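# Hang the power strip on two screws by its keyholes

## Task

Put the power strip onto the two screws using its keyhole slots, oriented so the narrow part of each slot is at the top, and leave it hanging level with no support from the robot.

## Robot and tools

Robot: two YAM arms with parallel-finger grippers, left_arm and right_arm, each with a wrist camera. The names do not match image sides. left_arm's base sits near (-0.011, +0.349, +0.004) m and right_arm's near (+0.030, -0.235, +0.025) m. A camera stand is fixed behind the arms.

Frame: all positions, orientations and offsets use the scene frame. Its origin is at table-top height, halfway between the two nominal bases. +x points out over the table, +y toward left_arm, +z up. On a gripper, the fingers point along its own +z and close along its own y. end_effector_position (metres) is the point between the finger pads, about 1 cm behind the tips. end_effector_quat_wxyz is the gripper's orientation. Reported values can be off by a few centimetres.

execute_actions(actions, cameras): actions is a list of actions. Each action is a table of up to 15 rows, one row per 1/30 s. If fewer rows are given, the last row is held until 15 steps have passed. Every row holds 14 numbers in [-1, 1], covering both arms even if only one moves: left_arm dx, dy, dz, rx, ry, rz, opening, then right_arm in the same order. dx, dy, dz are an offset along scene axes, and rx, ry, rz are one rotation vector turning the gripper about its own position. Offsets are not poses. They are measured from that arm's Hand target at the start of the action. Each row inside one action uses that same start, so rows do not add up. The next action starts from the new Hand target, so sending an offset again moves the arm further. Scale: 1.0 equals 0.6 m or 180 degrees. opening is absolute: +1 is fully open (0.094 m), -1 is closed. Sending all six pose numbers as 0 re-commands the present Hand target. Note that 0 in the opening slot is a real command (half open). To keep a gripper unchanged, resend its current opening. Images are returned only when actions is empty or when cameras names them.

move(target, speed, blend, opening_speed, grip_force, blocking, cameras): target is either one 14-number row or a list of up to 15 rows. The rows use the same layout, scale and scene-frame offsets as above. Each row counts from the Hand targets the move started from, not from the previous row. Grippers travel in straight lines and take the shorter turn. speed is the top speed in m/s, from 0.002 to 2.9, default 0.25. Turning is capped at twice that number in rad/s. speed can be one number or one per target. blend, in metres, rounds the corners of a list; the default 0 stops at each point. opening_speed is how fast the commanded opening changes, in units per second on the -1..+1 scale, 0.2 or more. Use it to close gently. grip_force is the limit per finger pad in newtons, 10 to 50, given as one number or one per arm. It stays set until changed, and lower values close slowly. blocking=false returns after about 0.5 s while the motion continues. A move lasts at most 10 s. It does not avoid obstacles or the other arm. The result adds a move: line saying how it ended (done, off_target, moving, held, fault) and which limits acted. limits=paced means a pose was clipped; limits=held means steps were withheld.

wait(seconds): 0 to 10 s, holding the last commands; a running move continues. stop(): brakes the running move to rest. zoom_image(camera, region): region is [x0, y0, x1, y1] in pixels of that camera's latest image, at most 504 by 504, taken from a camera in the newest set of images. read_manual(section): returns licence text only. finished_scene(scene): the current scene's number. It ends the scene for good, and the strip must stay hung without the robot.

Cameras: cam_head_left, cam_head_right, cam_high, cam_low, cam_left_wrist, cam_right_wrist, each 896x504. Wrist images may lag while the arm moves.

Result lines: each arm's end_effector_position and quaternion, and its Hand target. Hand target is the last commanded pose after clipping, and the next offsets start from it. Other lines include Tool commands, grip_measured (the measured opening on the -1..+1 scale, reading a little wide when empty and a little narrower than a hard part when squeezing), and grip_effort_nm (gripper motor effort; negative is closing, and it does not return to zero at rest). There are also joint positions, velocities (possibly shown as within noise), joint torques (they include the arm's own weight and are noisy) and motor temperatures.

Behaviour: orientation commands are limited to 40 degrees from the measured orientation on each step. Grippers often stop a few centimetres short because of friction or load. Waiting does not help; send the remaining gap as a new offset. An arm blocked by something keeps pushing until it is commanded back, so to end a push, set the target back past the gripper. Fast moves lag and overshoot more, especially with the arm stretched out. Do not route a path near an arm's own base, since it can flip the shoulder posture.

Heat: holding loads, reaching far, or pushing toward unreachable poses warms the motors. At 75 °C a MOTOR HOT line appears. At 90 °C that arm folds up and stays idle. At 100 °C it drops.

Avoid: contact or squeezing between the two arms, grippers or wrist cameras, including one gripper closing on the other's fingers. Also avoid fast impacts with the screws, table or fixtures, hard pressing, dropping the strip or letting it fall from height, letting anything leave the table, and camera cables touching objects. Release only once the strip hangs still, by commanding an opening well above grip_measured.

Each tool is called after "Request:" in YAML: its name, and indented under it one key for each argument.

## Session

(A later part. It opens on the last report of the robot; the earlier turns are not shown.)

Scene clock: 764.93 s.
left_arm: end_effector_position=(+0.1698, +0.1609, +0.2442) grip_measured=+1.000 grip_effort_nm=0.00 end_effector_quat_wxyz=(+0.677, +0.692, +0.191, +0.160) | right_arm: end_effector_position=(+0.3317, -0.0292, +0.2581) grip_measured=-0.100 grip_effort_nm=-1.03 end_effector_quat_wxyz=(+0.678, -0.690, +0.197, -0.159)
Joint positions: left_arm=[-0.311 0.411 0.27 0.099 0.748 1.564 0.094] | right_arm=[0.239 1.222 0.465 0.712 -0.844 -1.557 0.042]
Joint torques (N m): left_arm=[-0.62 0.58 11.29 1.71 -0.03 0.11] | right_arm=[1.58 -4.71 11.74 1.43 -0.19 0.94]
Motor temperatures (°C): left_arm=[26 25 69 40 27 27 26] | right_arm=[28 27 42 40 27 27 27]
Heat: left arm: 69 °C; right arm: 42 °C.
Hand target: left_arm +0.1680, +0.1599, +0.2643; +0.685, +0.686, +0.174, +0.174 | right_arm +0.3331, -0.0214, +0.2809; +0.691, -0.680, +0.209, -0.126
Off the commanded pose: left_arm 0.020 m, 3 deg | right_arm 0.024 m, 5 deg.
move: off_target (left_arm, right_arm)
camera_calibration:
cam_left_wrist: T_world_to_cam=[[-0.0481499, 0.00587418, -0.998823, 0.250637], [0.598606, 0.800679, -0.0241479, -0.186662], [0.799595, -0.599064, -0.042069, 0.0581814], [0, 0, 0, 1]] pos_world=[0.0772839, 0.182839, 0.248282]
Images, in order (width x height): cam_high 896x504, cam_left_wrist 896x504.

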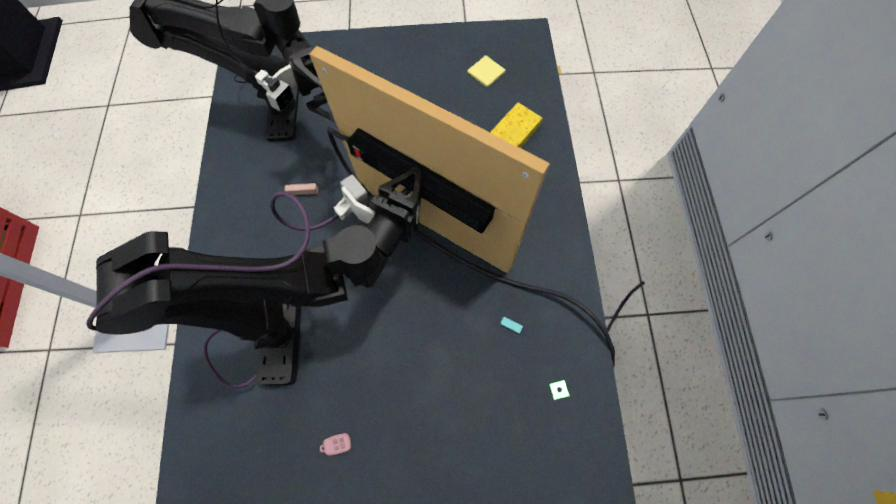

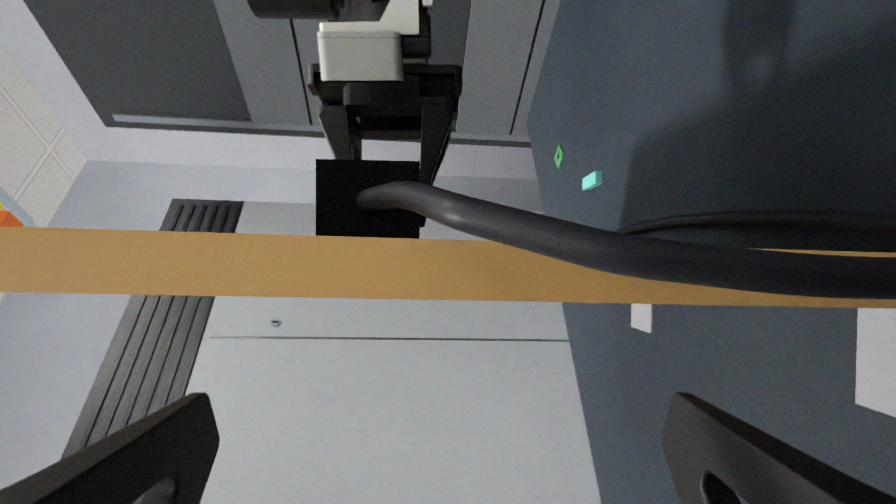

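Request:
move:
  target:
    - [0,0,0,0,0,0,1.0, -0.0057,-0.0082,0,0,0,0,-0.4]
    - [0,0,0,0,0,0,1.0, -0.0057,-0.0082,-0.006,-0.0112,-0.016,-0.01,-0.4]
  speed: 0.04
  cameras: ["cam_left_wrist","cam_high"]

Request:
zoom_image:
  camera: "cam_left_wrist"
  region: [290, 120, 450, 260]

Request:
zoom_image:
  camera: "cam_high"
  region: [470, 180, 530, 230]

Scene clock: 769.70 s.
left_arm: end_effector_position=(+0.1698, +0.1609, +0.2442) grip_measured=+1.000 grip_effort_nm=0.00 end_effector_quat_wxyz=(+0.677, +0.692, +0.191, +0.160) | right_arm: end_effector_position=(+0.3317, -0.0294, +0.2580) grip_measured=-0.100 grip_effort_nm=-1.03 end_effector_quat_wxyz=(+0.673, -0.693, +0.200, -0.166)
Joint positions: left_arm=[-0.311 0.411 0.27 0.099 0.748 1.564 0.094] | right_arm=[0.247 1.204 0.466 0.68 -0.82 -1.575 0.042]
Joint torques (N m): left_arm=[-0.62 0.58 11.29 1.71 -0.03 0.11] | right_arm=[0.61 -6.45 9.36 1.49 -0.11 0.41]
Motor temperatures (°C): left_arm=[26 25 69 40 27 27 26] | right_arm=[28 27 43 40 27 27 27]
Heat: left arm: 69 °C; right arm: 43 °C.
Hand target: left_arm +0.1680, +0.1599, +0.2643; +0.685, +0.686, +0.174, +0.174 | right_arm +0.3296, -0.0263, +0.2772; +0.682, -0.686, +0.200, -0.157
Off the commanded pose: left_arm 0.020 m, 3 deg | right_arm 0.020 m, 2 deg.
move: off_target (left_arm, right_arm)
camera_calibration:
cam_left_wrist: T_world_to_cam=[[-0.0481499, 0.00587418, -0.998823, 0.250637], [0.598606, 0.800679, -0.0241479, -0.186662], [0.799595, -0.599064, -0.042069, 0.0581814], [0, 0, 0, 1]] pos_world=[0.0772839, 0.182839, 0.248282]
Images, in order (width x height): cam_high 896x504, cam_left_wrist 896x504.

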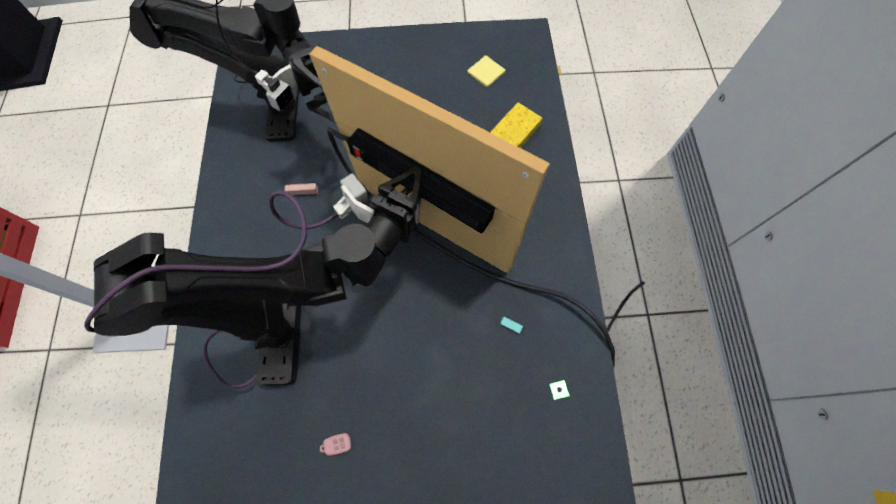

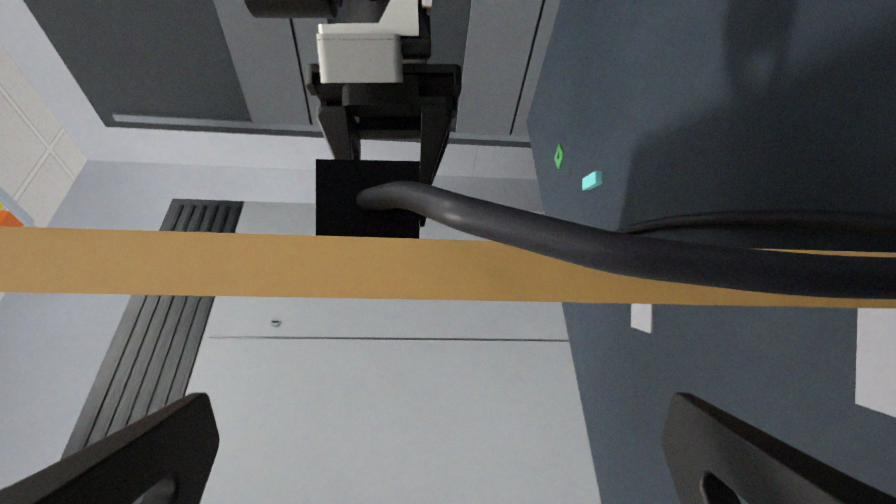

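Scaled by 3.150 from the camera's 896x504 image, which has a finer 1280x720 frame.

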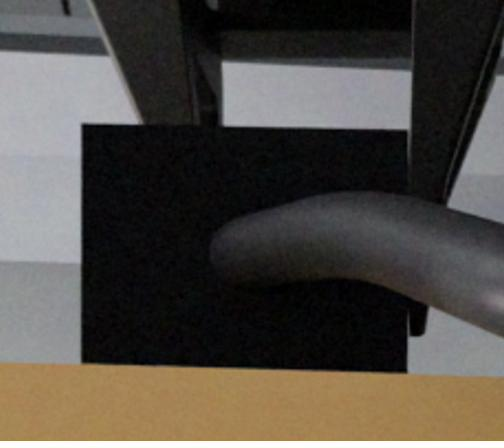

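Scaled by 8.400 from the camera's 896x504 image, which has a finer 1280x720 frame.

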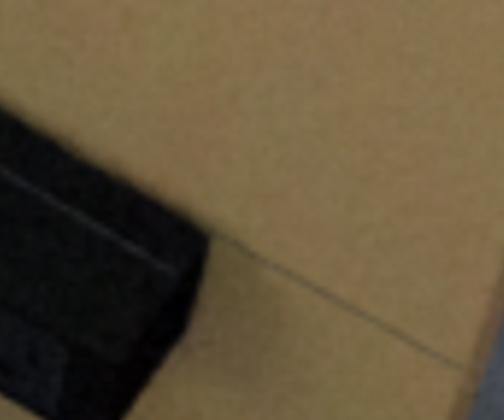

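Request:
move:
  target:
    - [0,0,0,0,0,0,1.0, 0,0,-0.008,-0.0153,-0.0218,0,-0.4]
    - [0,0,0,0,0,0,1.0, 0.0067,0.0096,-0.008,-0.0153,-0.0218,0.004,-0.4]
  speed: 0.04
  cameras: ["cam_left_wrist","cam_high"]

Request:
zoom_image:
  camera: "cam_left_wrist"
  region: [290, 120, 450, 260]

Request:
zoom_image:
  camera: "cam_high"
  region: [470, 180, 530, 230]

Scene clock: 785.13 s.
left_arm: end_effector_position=(+0.1698, +0.1609, +0.2442) grip_measured=+1.000 grip_effort_nm=0.00 end_effector_quat_wxyz=(+0.677, +0.692, +0.191, +0.160) | right_arm: end_effector_position=(+0.3317, -0.0293, +0.2578) grip_measured=-0.100 grip_effort_nm=-1.03 end_effector_quat_wxyz=(+0.671, -0.694, +0.196, -0.171)
Joint positions: left_arm=[-0.311 0.411 0.27 0.099 0.748 1.564 0.094] | right_arm=[0.247 1.204 0.466 0.678 -0.819 -1.588 0.042]
Joint torques (N m): left_arm=[-0.62 0.58 11.29 1.71 -0.02 0.11] | right_arm=[2.02 -3.1 10.74 1.57 -0.13 -0.34]
Motor temperatures (°C): left_arm=[26 25 69 40 27 27 26] | right_arm=[28 28 41 39 27 26 27]
Heat: left arm: 69 °C; right arm: 41 °C.
Hand target: left_arm +0.1680, +0.1599, +0.2643; +0.685, +0.686, +0.174, +0.174 | right_arm +0.3337, -0.0205, +0.2725; +0.673, -0.697, +0.169, -0.181
Off the commanded pose: left_arm 0.020 m, 3 deg | right_arm 0.017 m, 3 deg.
move: off_target (left_arm, right_arm)
camera_calibration:
cam_left_wrist: T_world_to_cam=[[-0.0481499, 0.00587418, -0.998823, 0.250637], [0.598606, 0.800679, -0.0241479, -0.186662], [0.799595, -0.599064, -0.042069, 0.0581814], [0, 0, 0, 1]] pos_world=[0.0772839, 0.182839, 0.248282]
Images, in order (width x height): cam_high 896x504, cam_left_wrist 896x504.

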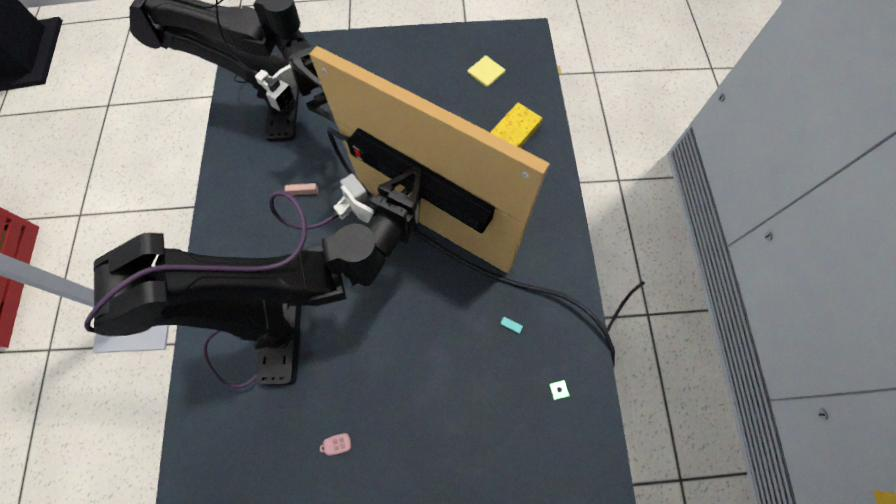

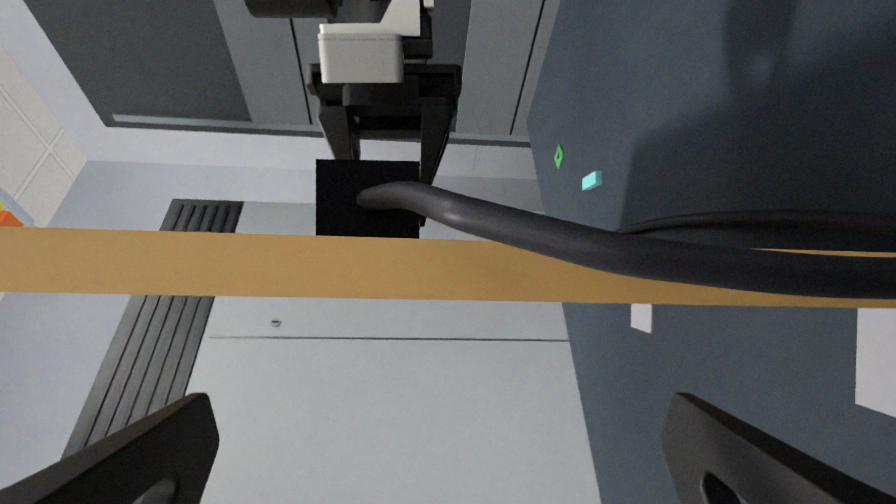

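Scaled by 3.150 from the camera's 896x504 image, which has a finer 1280x720 frame.

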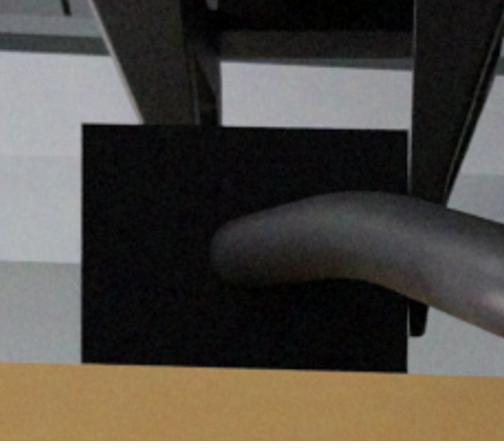

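Scaled by 8.400 from the camera's 896x504 image, which has a finer 1280x720 frame.

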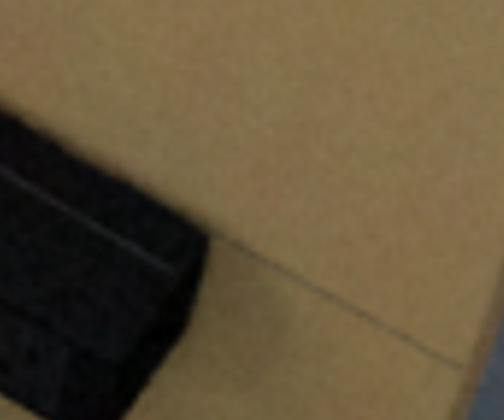

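Request:
move:
  target: [0,0,0,0,0,0,1.0, -0.0048,-0.0068,-0.005,-0.0175,-0.025,0,-0.4]
  speed: 0.05
  cameras: ["cam_left_wrist"]

Request:
zoom_image:
  camera: "cam_left_wrist"
  region: [290, 120, 450, 260]

Scene clock: 786.90 s.
left_arm: end_effector_position=(+0.1698, +0.1609, +0.2442) grip_measured=+1.000 grip_effort_nm=0.00 end_effector_quat_wxyz=(+0.677, +0.692, +0.191, +0.160) | right_arm: end_effector_position=(+0.3317, -0.0293, +0.2577) grip_measured=-0.100 grip_effort_nm=-1.03 end_effector_quat_wxyz=(+0.670, -0.696, +0.192, -0.175)
Joint positions: left_arm=[-0.311 0.411 0.27 0.099 0.748 1.564 0.094] | right_arm=[0.247 1.204 0.466 0.678 -0.819 -1.601 0.042]
Joint torques (N m): left_arm=[-0.59 0.59 11.3 1.71 -0.03 0.11] | right_arm=[1.03 -4.36 8.98 1.64 -0.16 -1.1]
Motor temperatures (°C): left_arm=[26 25 69 40 27 27 26] | right_arm=[28 28 41 39 27 26 27]
Heat: left arm: 69 °C; right arm: 41 °C.
Hand target: left_arm +0.1680, +0.1599, +0.2643; +0.685, +0.686, +0.174, +0.174 | right_arm +0.3308, -0.0246, +0.2695; +0.660, -0.708, +0.137, -0.213
Off the commanded pose: left_arm 0.020 m, 3 deg | right_arm 0.013 m, 8 deg.
move: off_target (left_arm, right_arm)
camera_calibration:
cam_left_wrist: T_world_to_cam=[[-0.0481499, 0.00587418, -0.998823, 0.250637], [0.598606, 0.800679, -0.0241479, -0.186662], [0.799595, -0.599064, -0.042069, 0.0581814], [0, 0, 0, 1]] pos_world=[0.0772839, 0.182839, 0.248282]
Images, in order (width x height): cam_left_wrist 896x504.

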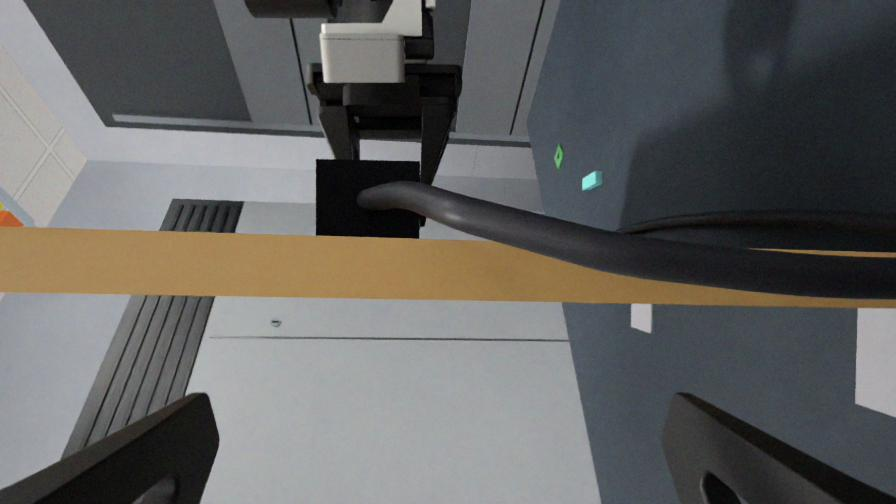

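Scaled by 3.150 from the camera's 896x504 image, which has a finer 1280x720 frame.

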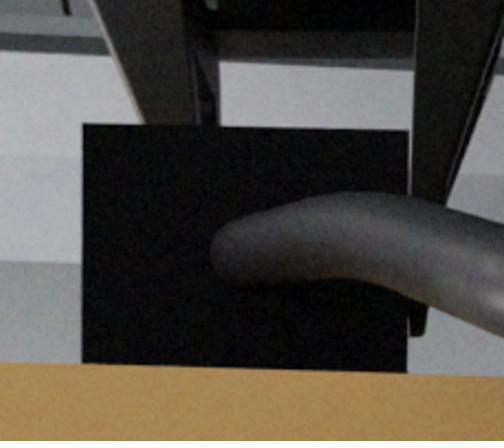

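Request:
move:
  target:
    - [0,0,0,0,0,0,1.0, -0.0057,-0.0082,0,0,0,-0.006,-0.4]
    - [0,0,0,0,0,0,1.0, 0.0067,0.0096,0,0,0,0.006,-0.4]
    - [0,0,0,0,0,0,1.0, -0.0057,-0.0082,0.004,0,0,-0.006,-0.4]
    - [0,0,0,0,0,0,1.0, 0.0067,0.0096,0.004,0,0,0.006,-0.4]
  speed: 0.06
  cameras: ["cam_left_wrist"]

Request:
zoom_image:
  camera: "cam_left_wrist"
  region: [290, 120, 450, 260]

Scene clock: 790.17 s.
left_arm: end_effector_position=(+0.1698, +0.1609, +0.2442) grip_measured=+1.000 grip_effort_nm=0.00 end_effector_quat_wxyz=(+0.677, +0.692, +0.191, +0.160) | right_arm: end_effector_position=(+0.3316, -0.0287, +0.2576) grip_measured=-0.100 grip_effort_nm=-1.03 end_effector_quat_wxyz=(+0.666, -0.700, +0.190, -0.173)
Joint positions: left_arm=[-0.311 0.411 0.27 0.099 0.748 1.564 0.094] | right_arm=[0.248 1.2 0.476 0.648 -0.821 -1.615 0.042]
Joint torques (N m): left_arm=[-0.62 0.58 11.29 1.72 -0.02 0.11] | right_arm=[1.81 -1.73 10.69 1.81 -0.18 -1]
Motor temperatures (°C): left_arm=[26 25 70 40 27 27 26] | right_arm=[28 27 41 39 27 27 27]
Heat: left arm: 70 °C; right arm: 41 °C.
Hand target: left_arm +0.1680, +0.1599, +0.2643; +0.685, +0.686, +0.174, +0.174 | right_arm +0.3348, -0.0188, +0.2718; +0.662, -0.709, +0.130, -0.206
Off the commanded pose: left_arm 0.020 m, 3 deg | right_arm 0.018 m, 8 deg.
move: off_target (left_arm, right_arm)
camera_calibration:
cam_left_wrist: T_world_to_cam=[[-0.0481499, 0.00587418, -0.998823, 0.250637], [0.598606, 0.800679, -0.0241479, -0.186662], [0.799595, -0.599064, -0.042069, 0.0581814], [0, 0, 0, 1]] pos_world=[0.0772839, 0.182839, 0.248282]
Images, in order (width x height): cam_left_wrist 896x504.

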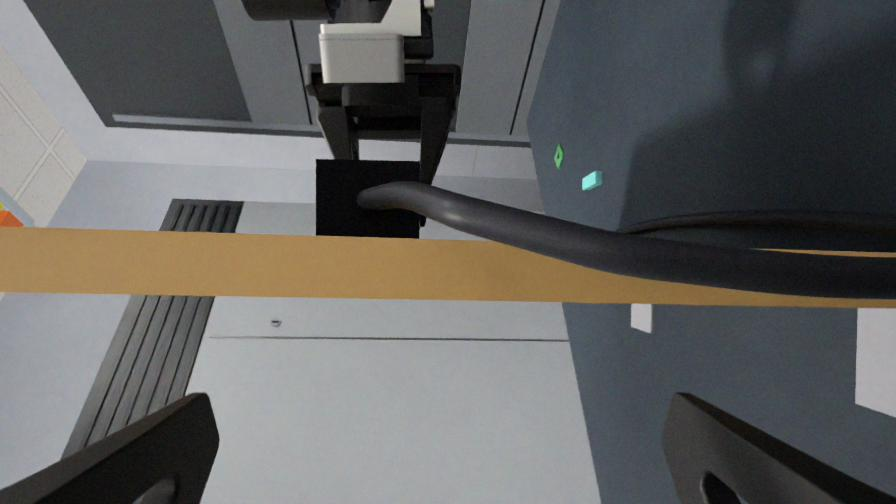

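Scaled by 3.150 from the camera's 896x504 image, which has a finer 1280x720 frame.

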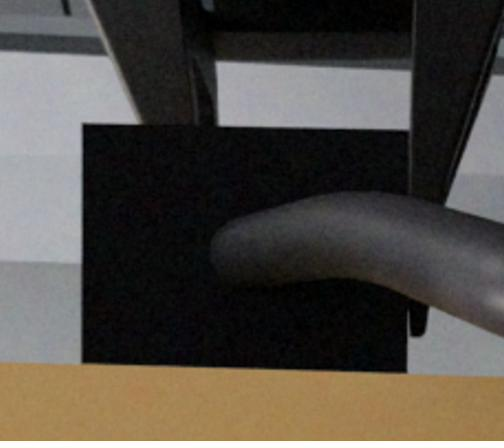

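Request:
move:
  target:
    - [0,0,0,0,0,0,1.0, -0.0048,-0.0068,-0.012,0.0064,0.0091,0,-0.4]
    - [0,0,0,0,0,0,1.0, -0.0048,-0.0068,-0.028,0.020,-0.0004,0,-0.4]
  speed: 0.05
  cameras: ["cam_left_wrist"]

Request:
zoom_image:
  camera: "cam_left_wrist"
  region: [290, 120, 450, 260]

Scene clock: 795.50 s.
left_arm: end_effector_position=(+0.1698, +0.1609, +0.2442) grip_measured=+1.000 grip_effort_nm=-0.01 end_effector_quat_wxyz=(+0.677, +0.692, +0.191, +0.160) | right_arm: end_effector_position=(+0.3317, -0.0288, +0.2543) grip_measured=-0.100 grip_effort_nm=-1.03 end_effector_quat_wxyz=(+0.684, -0.686, +0.166, -0.183)
Joint positions: left_arm=[-0.311 0.411 0.27 0.099 0.748 1.564 0.094] | right_arm=[0.235 1.27 0.432 0.842 -0.857 -1.592 0.042]
Joint torques (N m): left_arm=[-0.61 0.58 11.28 1.72 -0.03 0.11] | right_arm=[1.62 -1.62 6.13 2.17 0.06 -0.58]
Motor temperatures (°C): left_arm=[26 25 70 40 27 27 26] | right_arm=[28 27 41 39 27 27 27]
Heat: left arm: 70 °C; right arm: 41 °C.
Hand target: left_arm +0.1680, +0.1599, +0.2643; +0.685, +0.686, +0.174, +0.174 | right_arm +0.3319, -0.0228, +0.2551; +0.684, -0.688, +0.136, -0.202
Off the commanded pose: left_arm 0.020 m, 3 deg | right_arm 0.006 m, 4 deg.
move: off_target (left_arm, right_arm)
camera_calibration:
cam_left_wrist: T_world_to_cam=[[-0.0481499, 0.00587418, -0.998823, 0.250637], [0.598606, 0.800679, -0.0241479, -0.186662], [0.799595, -0.599064, -0.042069, 0.0581814], [0, 0, 0, 1]] pos_world=[0.0772839, 0.182839, 0.248282]
Images, in order (width x height): cam_left_wrist 896x504.

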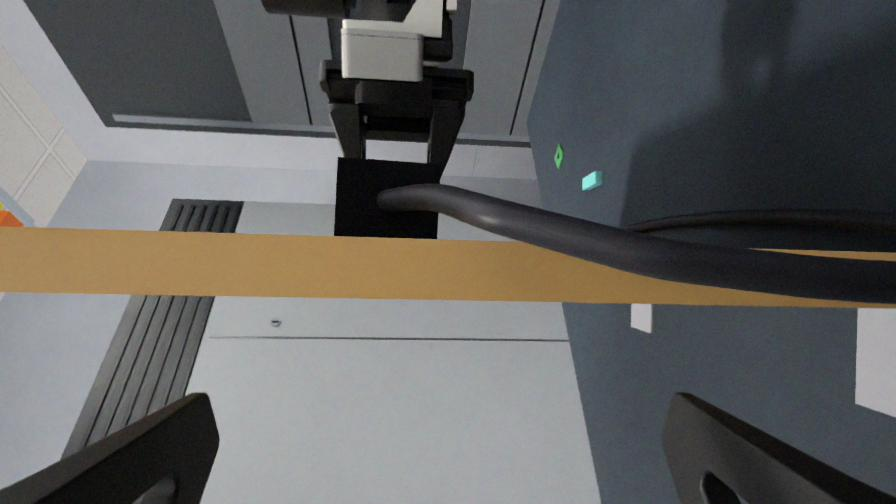

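Scaled by 3.150 from the camera's 896x504 image, which has a finer 1280x720 frame.

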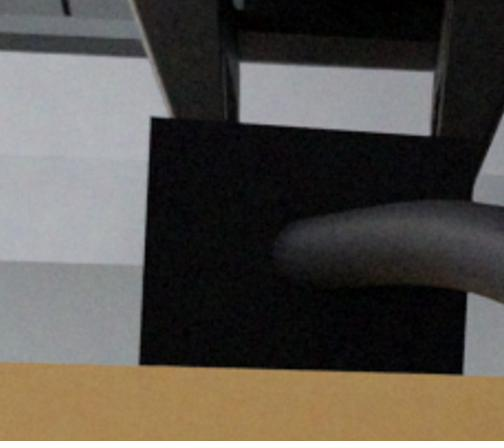

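Request:
move:
  target:
    - [0,0,0,0,0,0,1.0, 0,0,0.012,-0.0128,-0.0182,0.01,-0.4]
    - [0,0,0,0,0,0,1.0, 0.0086,0.0123,0.020,-0.0128,-0.0182,0.02,-0.4]
  speed: 0.05
  cameras: ["cam_left_wrist","cam_high"]

Request:
zoom_image:
  camera: "cam_left_wrist"
  region: [290, 120, 450, 260]

Request:
zoom_image:
  camera: "cam_high"
  region: [470, 180, 530, 230]

Scene clock: 800.77 s.
left_arm: end_effector_position=(+0.1698, +0.1609, +0.2442) grip_measured=+1.000 grip_effort_nm=0.00 end_effector_quat_wxyz=(+0.677, +0.692, +0.191, +0.160) | right_arm: end_effector_position=(+0.3316, -0.0285, +0.2544) grip_measured=-0.100 grip_effort_nm=-1.03 end_effector_quat_wxyz=(+0.685, -0.693, +0.149, -0.169)
Joint positions: left_arm=[-0.311 0.411 0.27 0.099 0.748 1.564 0.094] | right_arm=[0.213 1.295 0.457 0.831 -0.925 -1.606 0.042]
Joint torques (N m): left_arm=[-0.61 0.59 11.29 1.72 -0.02 0.11] | right_arm=[3.15 -1.28 10.71 1.84 0.03 -0.99]
Motor temperatures (°C): left_arm=[26 25 70 40 27 27 26] | right_arm=[28 27 41 40 27 27 27]
Heat: left arm: 70 °C; right arm: 41 °C.
Hand target: left_arm +0.1680, +0.1599, +0.2643; +0.685, +0.686, +0.174, +0.174 | right_arm +0.3371, -0.0156, +0.2671; +0.679, -0.699, +0.091, -0.203
Off the commanded pose: left_arm 0.020 m, 3 deg | right_arm 0.019 m, 8 deg.
move: off_target (left_arm, right_arm)
camera_calibration:
cam_left_wrist: T_world_to_cam=[[-0.0481499, 0.00587418, -0.998823, 0.250637], [0.598606, 0.800679, -0.0241479, -0.186662], [0.799595, -0.599064, -0.042069, 0.0581814], [0, 0, 0, 1]] pos_world=[0.0772839, 0.182839, 0.248282]
Images, in order (width x height): cam_high 896x504, cam_left_wrist 896x504.

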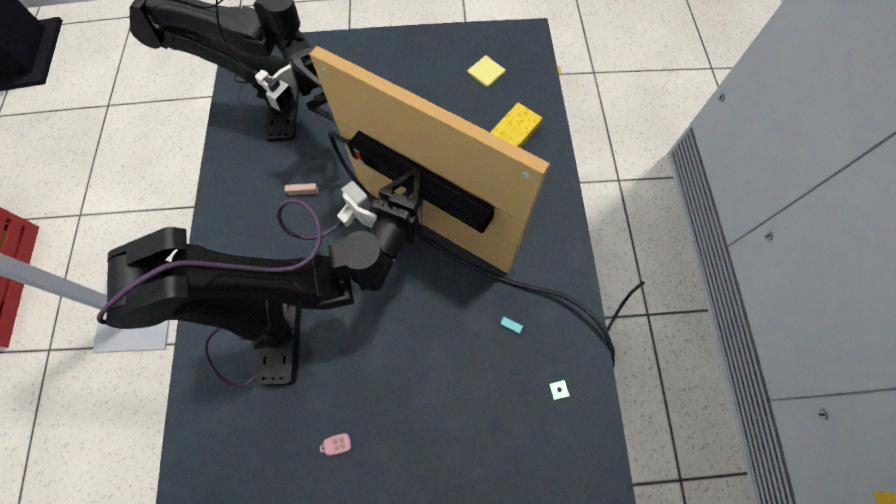

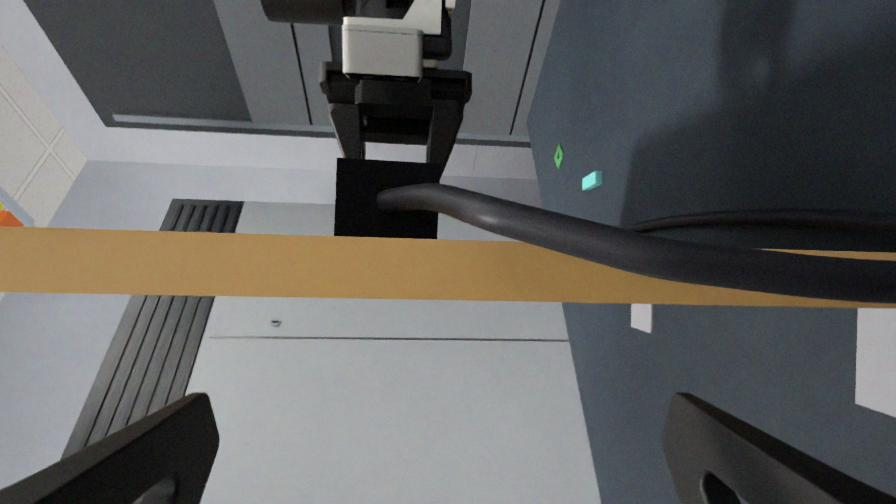

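Scaled by 3.150 from the camera's 896x504 image, which has a finer 1280x720 frame.

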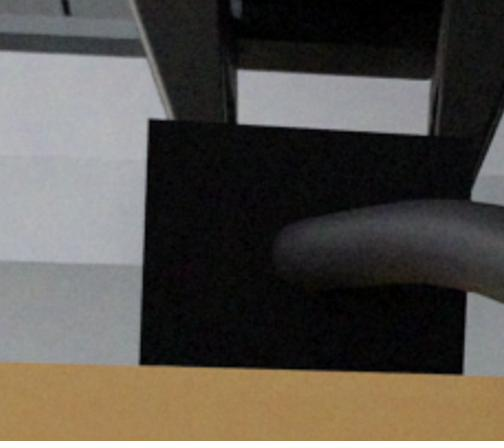

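Scaled by 8.400 from the camera's 896x504 image, which has a finer 1280x720 frame.

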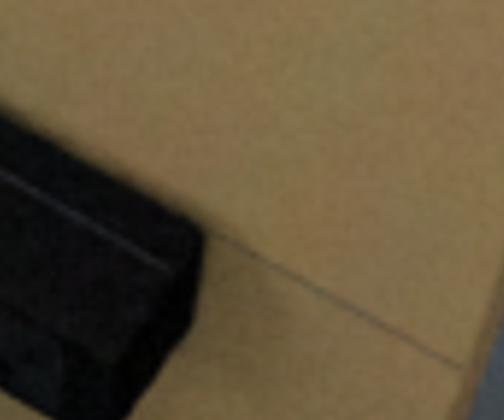

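Request:
move:
  target: [0,0,0,0,0,0,1.0, -0.0132,-0.0177,0.0155,0.0339,0.037,-0.058,-0.4]
  speed: 0.05
  cameras: ["cam_left_wrist","cam_high"]

Request:
zoom_image:
  camera: "cam_left_wrist"
  region: [290, 120, 450, 260]

Request:
zoom_image:
  camera: "cam_high"
  region: [330, 100, 510, 250]

Scene clock: 808.67 s.
left_arm: end_effector_position=(+0.1698, +0.1609, +0.2442) grip_measured=+1.000 grip_effort_nm=0.00 end_effector_quat_wxyz=(+0.677, +0.692, +0.191, +0.160) | right_arm: end_effector_position=(+0.3323, -0.0288, +0.2560) grip_measured=-0.100 grip_effort_nm=-1.03 end_effector_quat_wxyz=(+0.669, -0.682, +0.208, -0.211)
Joint positions: left_arm=[-0.311 0.411 0.27 0.099 0.748 1.564 0.094] | right_arm=[0.297 1.183 0.413 0.748 -0.692 -1.594 0.042]
Joint torques (N m): left_arm=[-0.62 0.58 11.29 1.71 -0.02 0.11] | right_arm=[1.74 -6.13 6.76 2.28 0.14 0.48]
Motor temperatures (°C): left_arm=[26 25 70 40 27 27 26] | right_arm=[28 27 42 40 27 27 27]
Heat: left arm: 70 °C; right arm: 42 °C.
Hand target: left_arm +0.1680, +0.1599, +0.2643; +0.685, +0.686, +0.174, +0.174 | right_arm +0.3292, -0.0261, +0.2764; +0.688, -0.662, +0.204, -0.218
Off the commanded pose: left_arm 0.020 m, 3 deg | right_arm 0.021 m, 3 deg.
move: off_target (left_arm, right_arm)
camera_calibration:
cam_left_wrist: T_world_to_cam=[[-0.0481499, 0.00587418, -0.998823, 0.250637], [0.598606, 0.800679, -0.0241479, -0.186662], [0.799595, -0.599064, -0.042069, 0.0581814], [0, 0, 0, 1]] pos_world=[0.0772839, 0.182839, 0.248282]
Images, in order (width x height): cam_high 896x504, cam_left_wrist 896x504.

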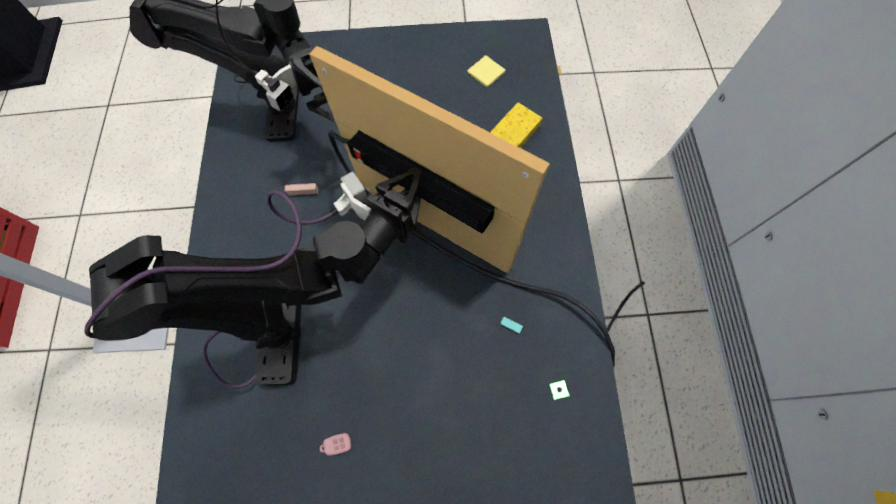

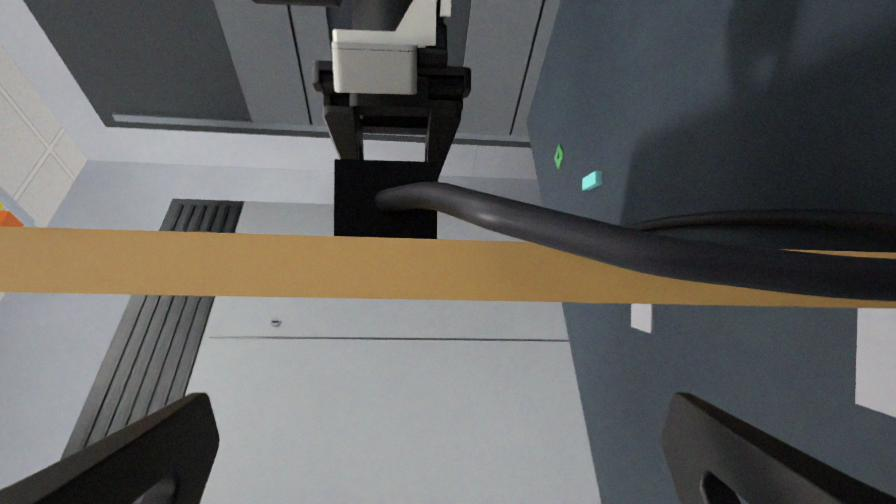

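Scaled by 3.150 from the camera's 896x504 image, which has a finer 1280x720 frame.

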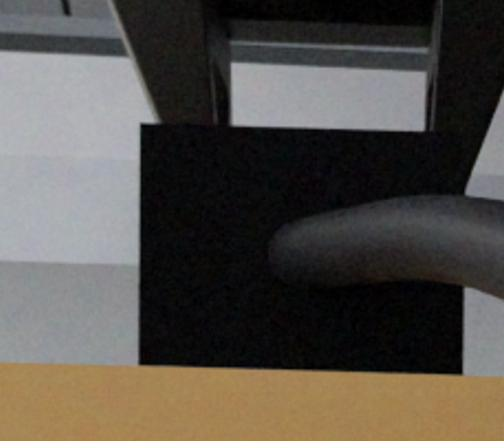

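Scaled by 2.800 from the camera's 896x504 image, which has a finer 1280x720 frame.

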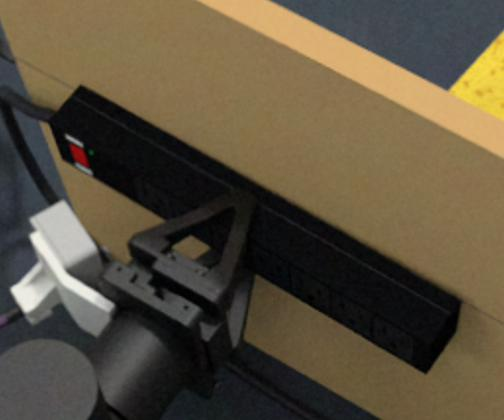

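Request:
move:
  target:
    - [0,0,0,0,0,0,1.0, 0.0038,0.0055,0,0,0,0,-0.4]
    - [0,0,0,0,0,0,1.0, 0.0038,0.0055,0,0,0,0,-0.04]
  speed: 0.05
  opening_speed: 0.4
  cameras: ["cam_left_wrist","cam_high"]

Request:
zoom_image:
  camera: "cam_left_wrist"
  region: [290, 120, 450, 260]

Request:
zoom_image:
  camera: "cam_high"
  region: [330, 100, 510, 250]

Scene clock: 812.43 s.
left_arm: end_effector_position=(+0.1698, +0.1609, +0.2442) grip_measured=+1.000 grip_effort_nm=0.00 end_effector_quat_wxyz=(+0.677, +0.692, +0.191, +0.160) | right_arm: end_effector_position=(+0.3327, -0.0257, +0.2554) grip_measured=-0.040 grip_effort_nm=-0.01 end_effector_quat_wxyz=(+0.669, -0.680, +0.218, -0.209)
Joint positions: left_arm=[-0.311 0.411 0.27 0.099 0.748 1.564 0.094] | right_arm=[0.318 1.183 0.413 0.746 -0.659 -1.577 0.045]
Joint torques (N m): left_arm=[-0.62 0.58 11.29 1.72 -0.03 0.11] | right_arm=[0.84 -4.49 7.45 2.39 -0.01 0.31]
Motor temperatures (°C): left_arm=[26 25 70 40 27 27 26] | right_arm=[28 27 42 40 27 27 27]
Heat: left arm: 70 °C; right arm: 42 °C.
Hand target: left_arm +0.1680, +0.1599, +0.2643; +0.685, +0.686, +0.174, +0.174 | right_arm +0.3315, -0.0229, +0.2765; +0.688, -0.662, +0.204, -0.218
Off the commanded pose: left_arm 0.020 m, 3 deg | right_arm 0.021 m, 4 deg.
move: off_target (left_arm, right_arm); target 2's new opening was sent with right_arm's hand 0.021 m and 3 deg from that target
camera_calibration:
cam_left_wrist: T_world_to_cam=[[-0.0481499, 0.00587418, -0.998823, 0.250637], [0.598606, 0.800679, -0.0241479, -0.186662], [0.799595, -0.599064, -0.042069, 0.0581814], [0, 0, 0, 1]] pos_world=[0.0772839, 0.182839, 0.248282]
Images, in order (width x height): cam_high 896x504, cam_left_wrist 896x504.

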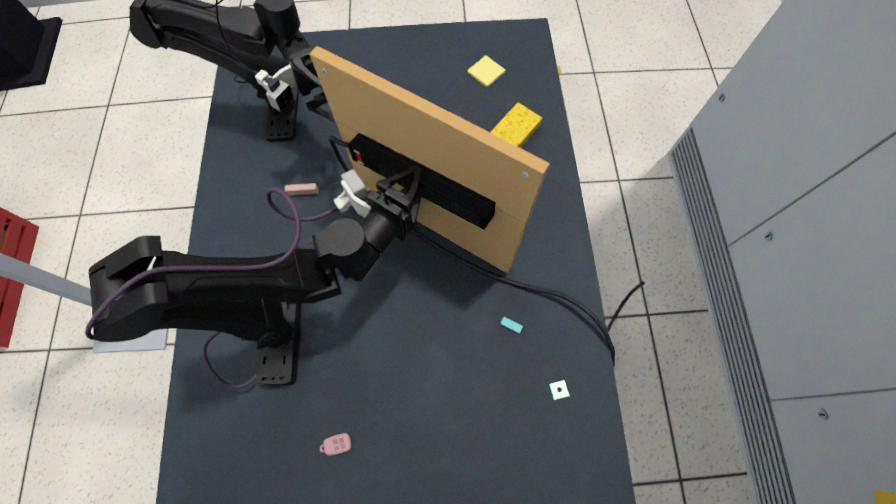

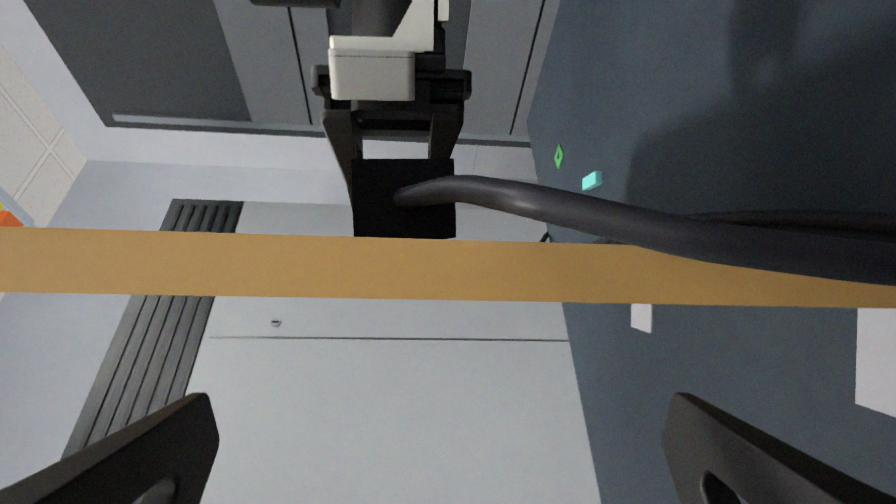

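Scaled by 3.150 from the camera's 896x504 image, which has a finer 1280x720 frame.

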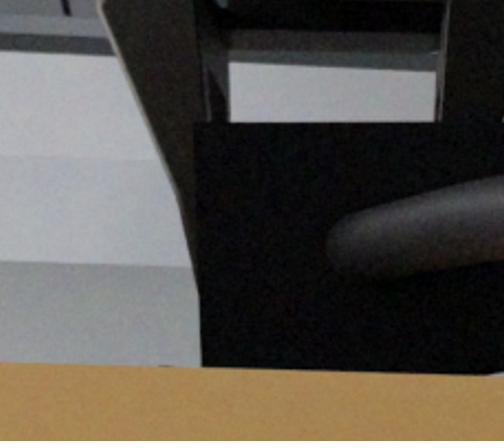

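Scaled by 2.800 from the camera's 896x504 image, which has a finer 1280x720 frame.

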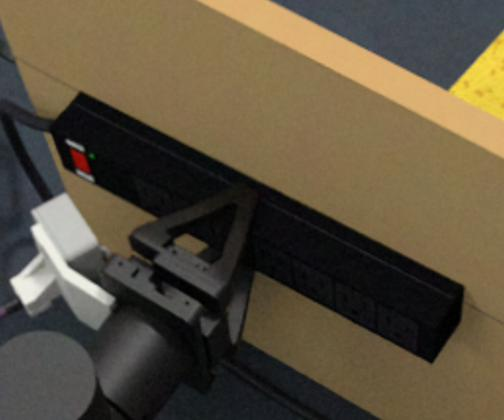

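Request:
wait:
  seconds: 0
  cameras: ["cam_head_left","cam_head_right","cam_high"]

Request:
zoom_image:
  camera: "cam_head_left"
  region: [410, 190, 470, 240]

Request:
zoom_image:
  camera: "cam_high"
  region: [470, 180, 530, 230]

Request:
zoom_image:
  camera: "cam_head_right"
  region: [415, 195, 475, 245]

Scene clock: 813.70 s.
left_arm: end_effector_position=(+0.1698, +0.1609, +0.2442) grip_measured=+1.000 grip_effort_nm=0.00 end_effector_quat_wxyz=(+0.677, +0.692, +0.191, +0.160) | right_arm: end_effector_position=(+0.3327, -0.0257, +0.2554) grip_measured=-0.040 grip_effort_nm=-0.01 end_effector_quat_wxyz=(+0.669, -0.680, +0.218, -0.209)
Joint positions: left_arm=[-0.311 0.411 0.27 0.099 0.748 1.564 0.094] | right_arm=[0.318 1.183 0.413 0.746 -0.659 -1.577 0.045]
Joint torques (N m): left_arm=[-0.61 0.58 11.29 1.71 -0.02 0.11] | right_arm=[0.8 -4.37 7.43 2.36 -0.01 0.31]
Motor temperatures (°C): left_arm=[26 25 70 40 27 27 26] | right_arm=[28 27 42 41 27 27 27]
Heat: left arm: 70 °C; right arm: 42 °C.
Hand target: left_arm +0.1680, +0.1599, +0.2643; +0.685, +0.686, +0.174, +0.174 | right_arm +0.3315, -0.0229, +0.2765; +0.688, -0.662, +0.204, -0.218
Tool commands: left_gripper/opening=+1.0 right_gripper/opening=-0.04
Off the commanded pose: left_arm 0.020 m, 3 deg | right_arm 0.021 m, 4 deg.
Images, in order (width x height): cam_head_left 896x504, cam_head_right 896x504, cam_high 896x504.

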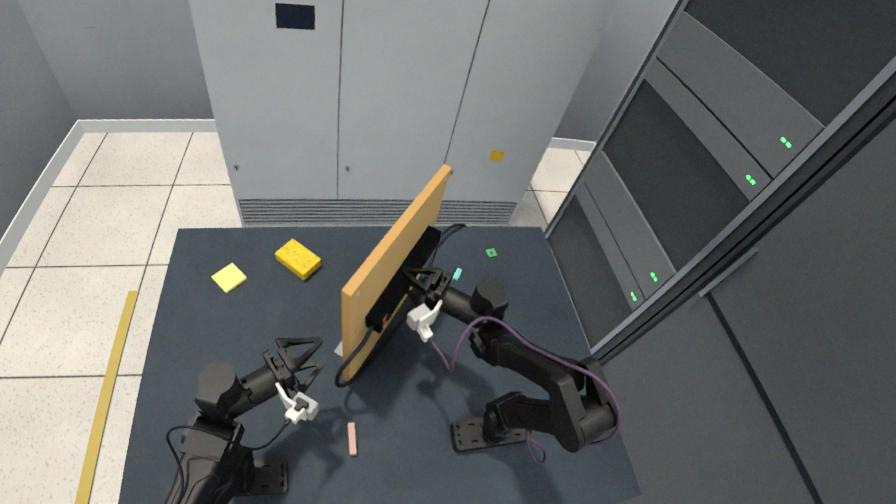

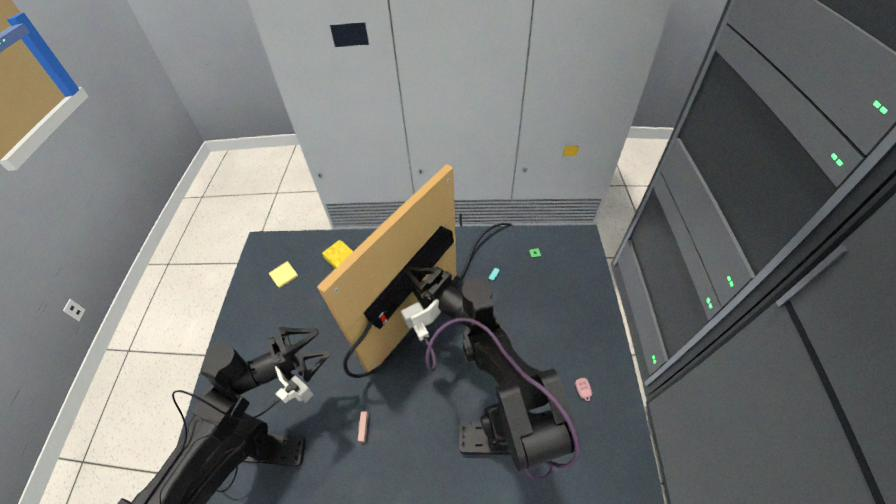

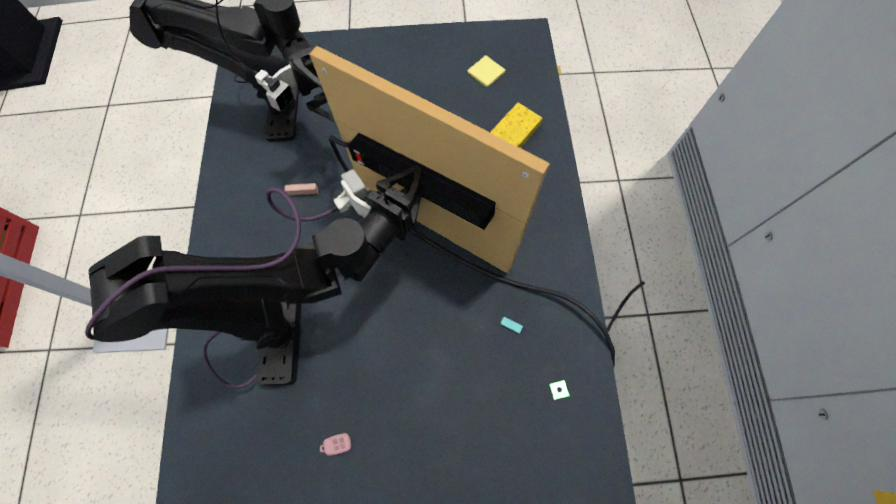

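Scaled by 8.400 from the camera's 896x504 image, which has a finer 1280x720 frame.

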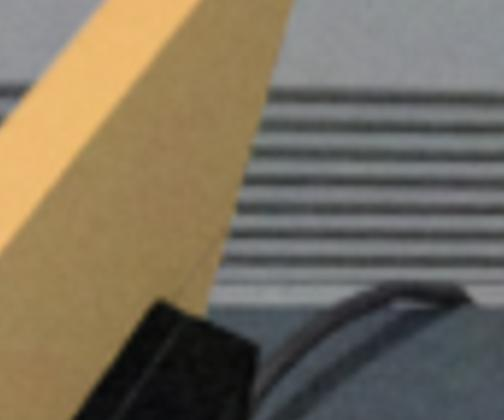

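Scaled by 8.400 from the camera's 896x504 image, which has a finer 1280x720 frame.

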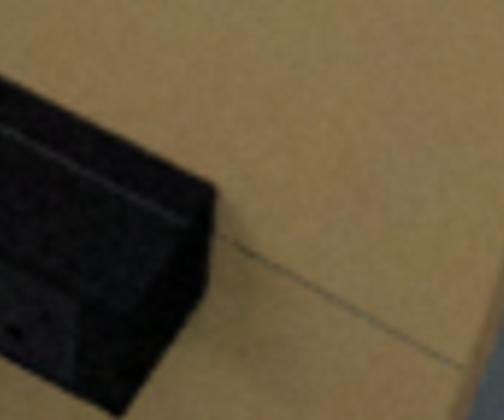

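Scaled by 8.400 from the camera's 896x504 image, which has a finer 1280x720 frame.

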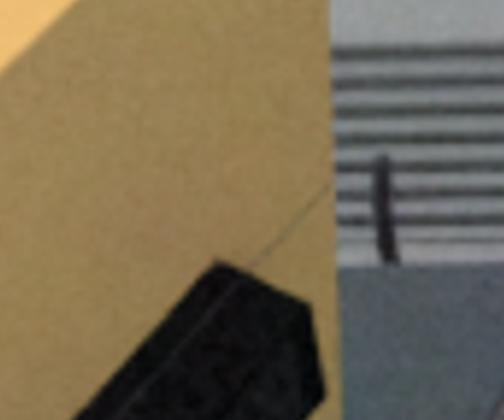

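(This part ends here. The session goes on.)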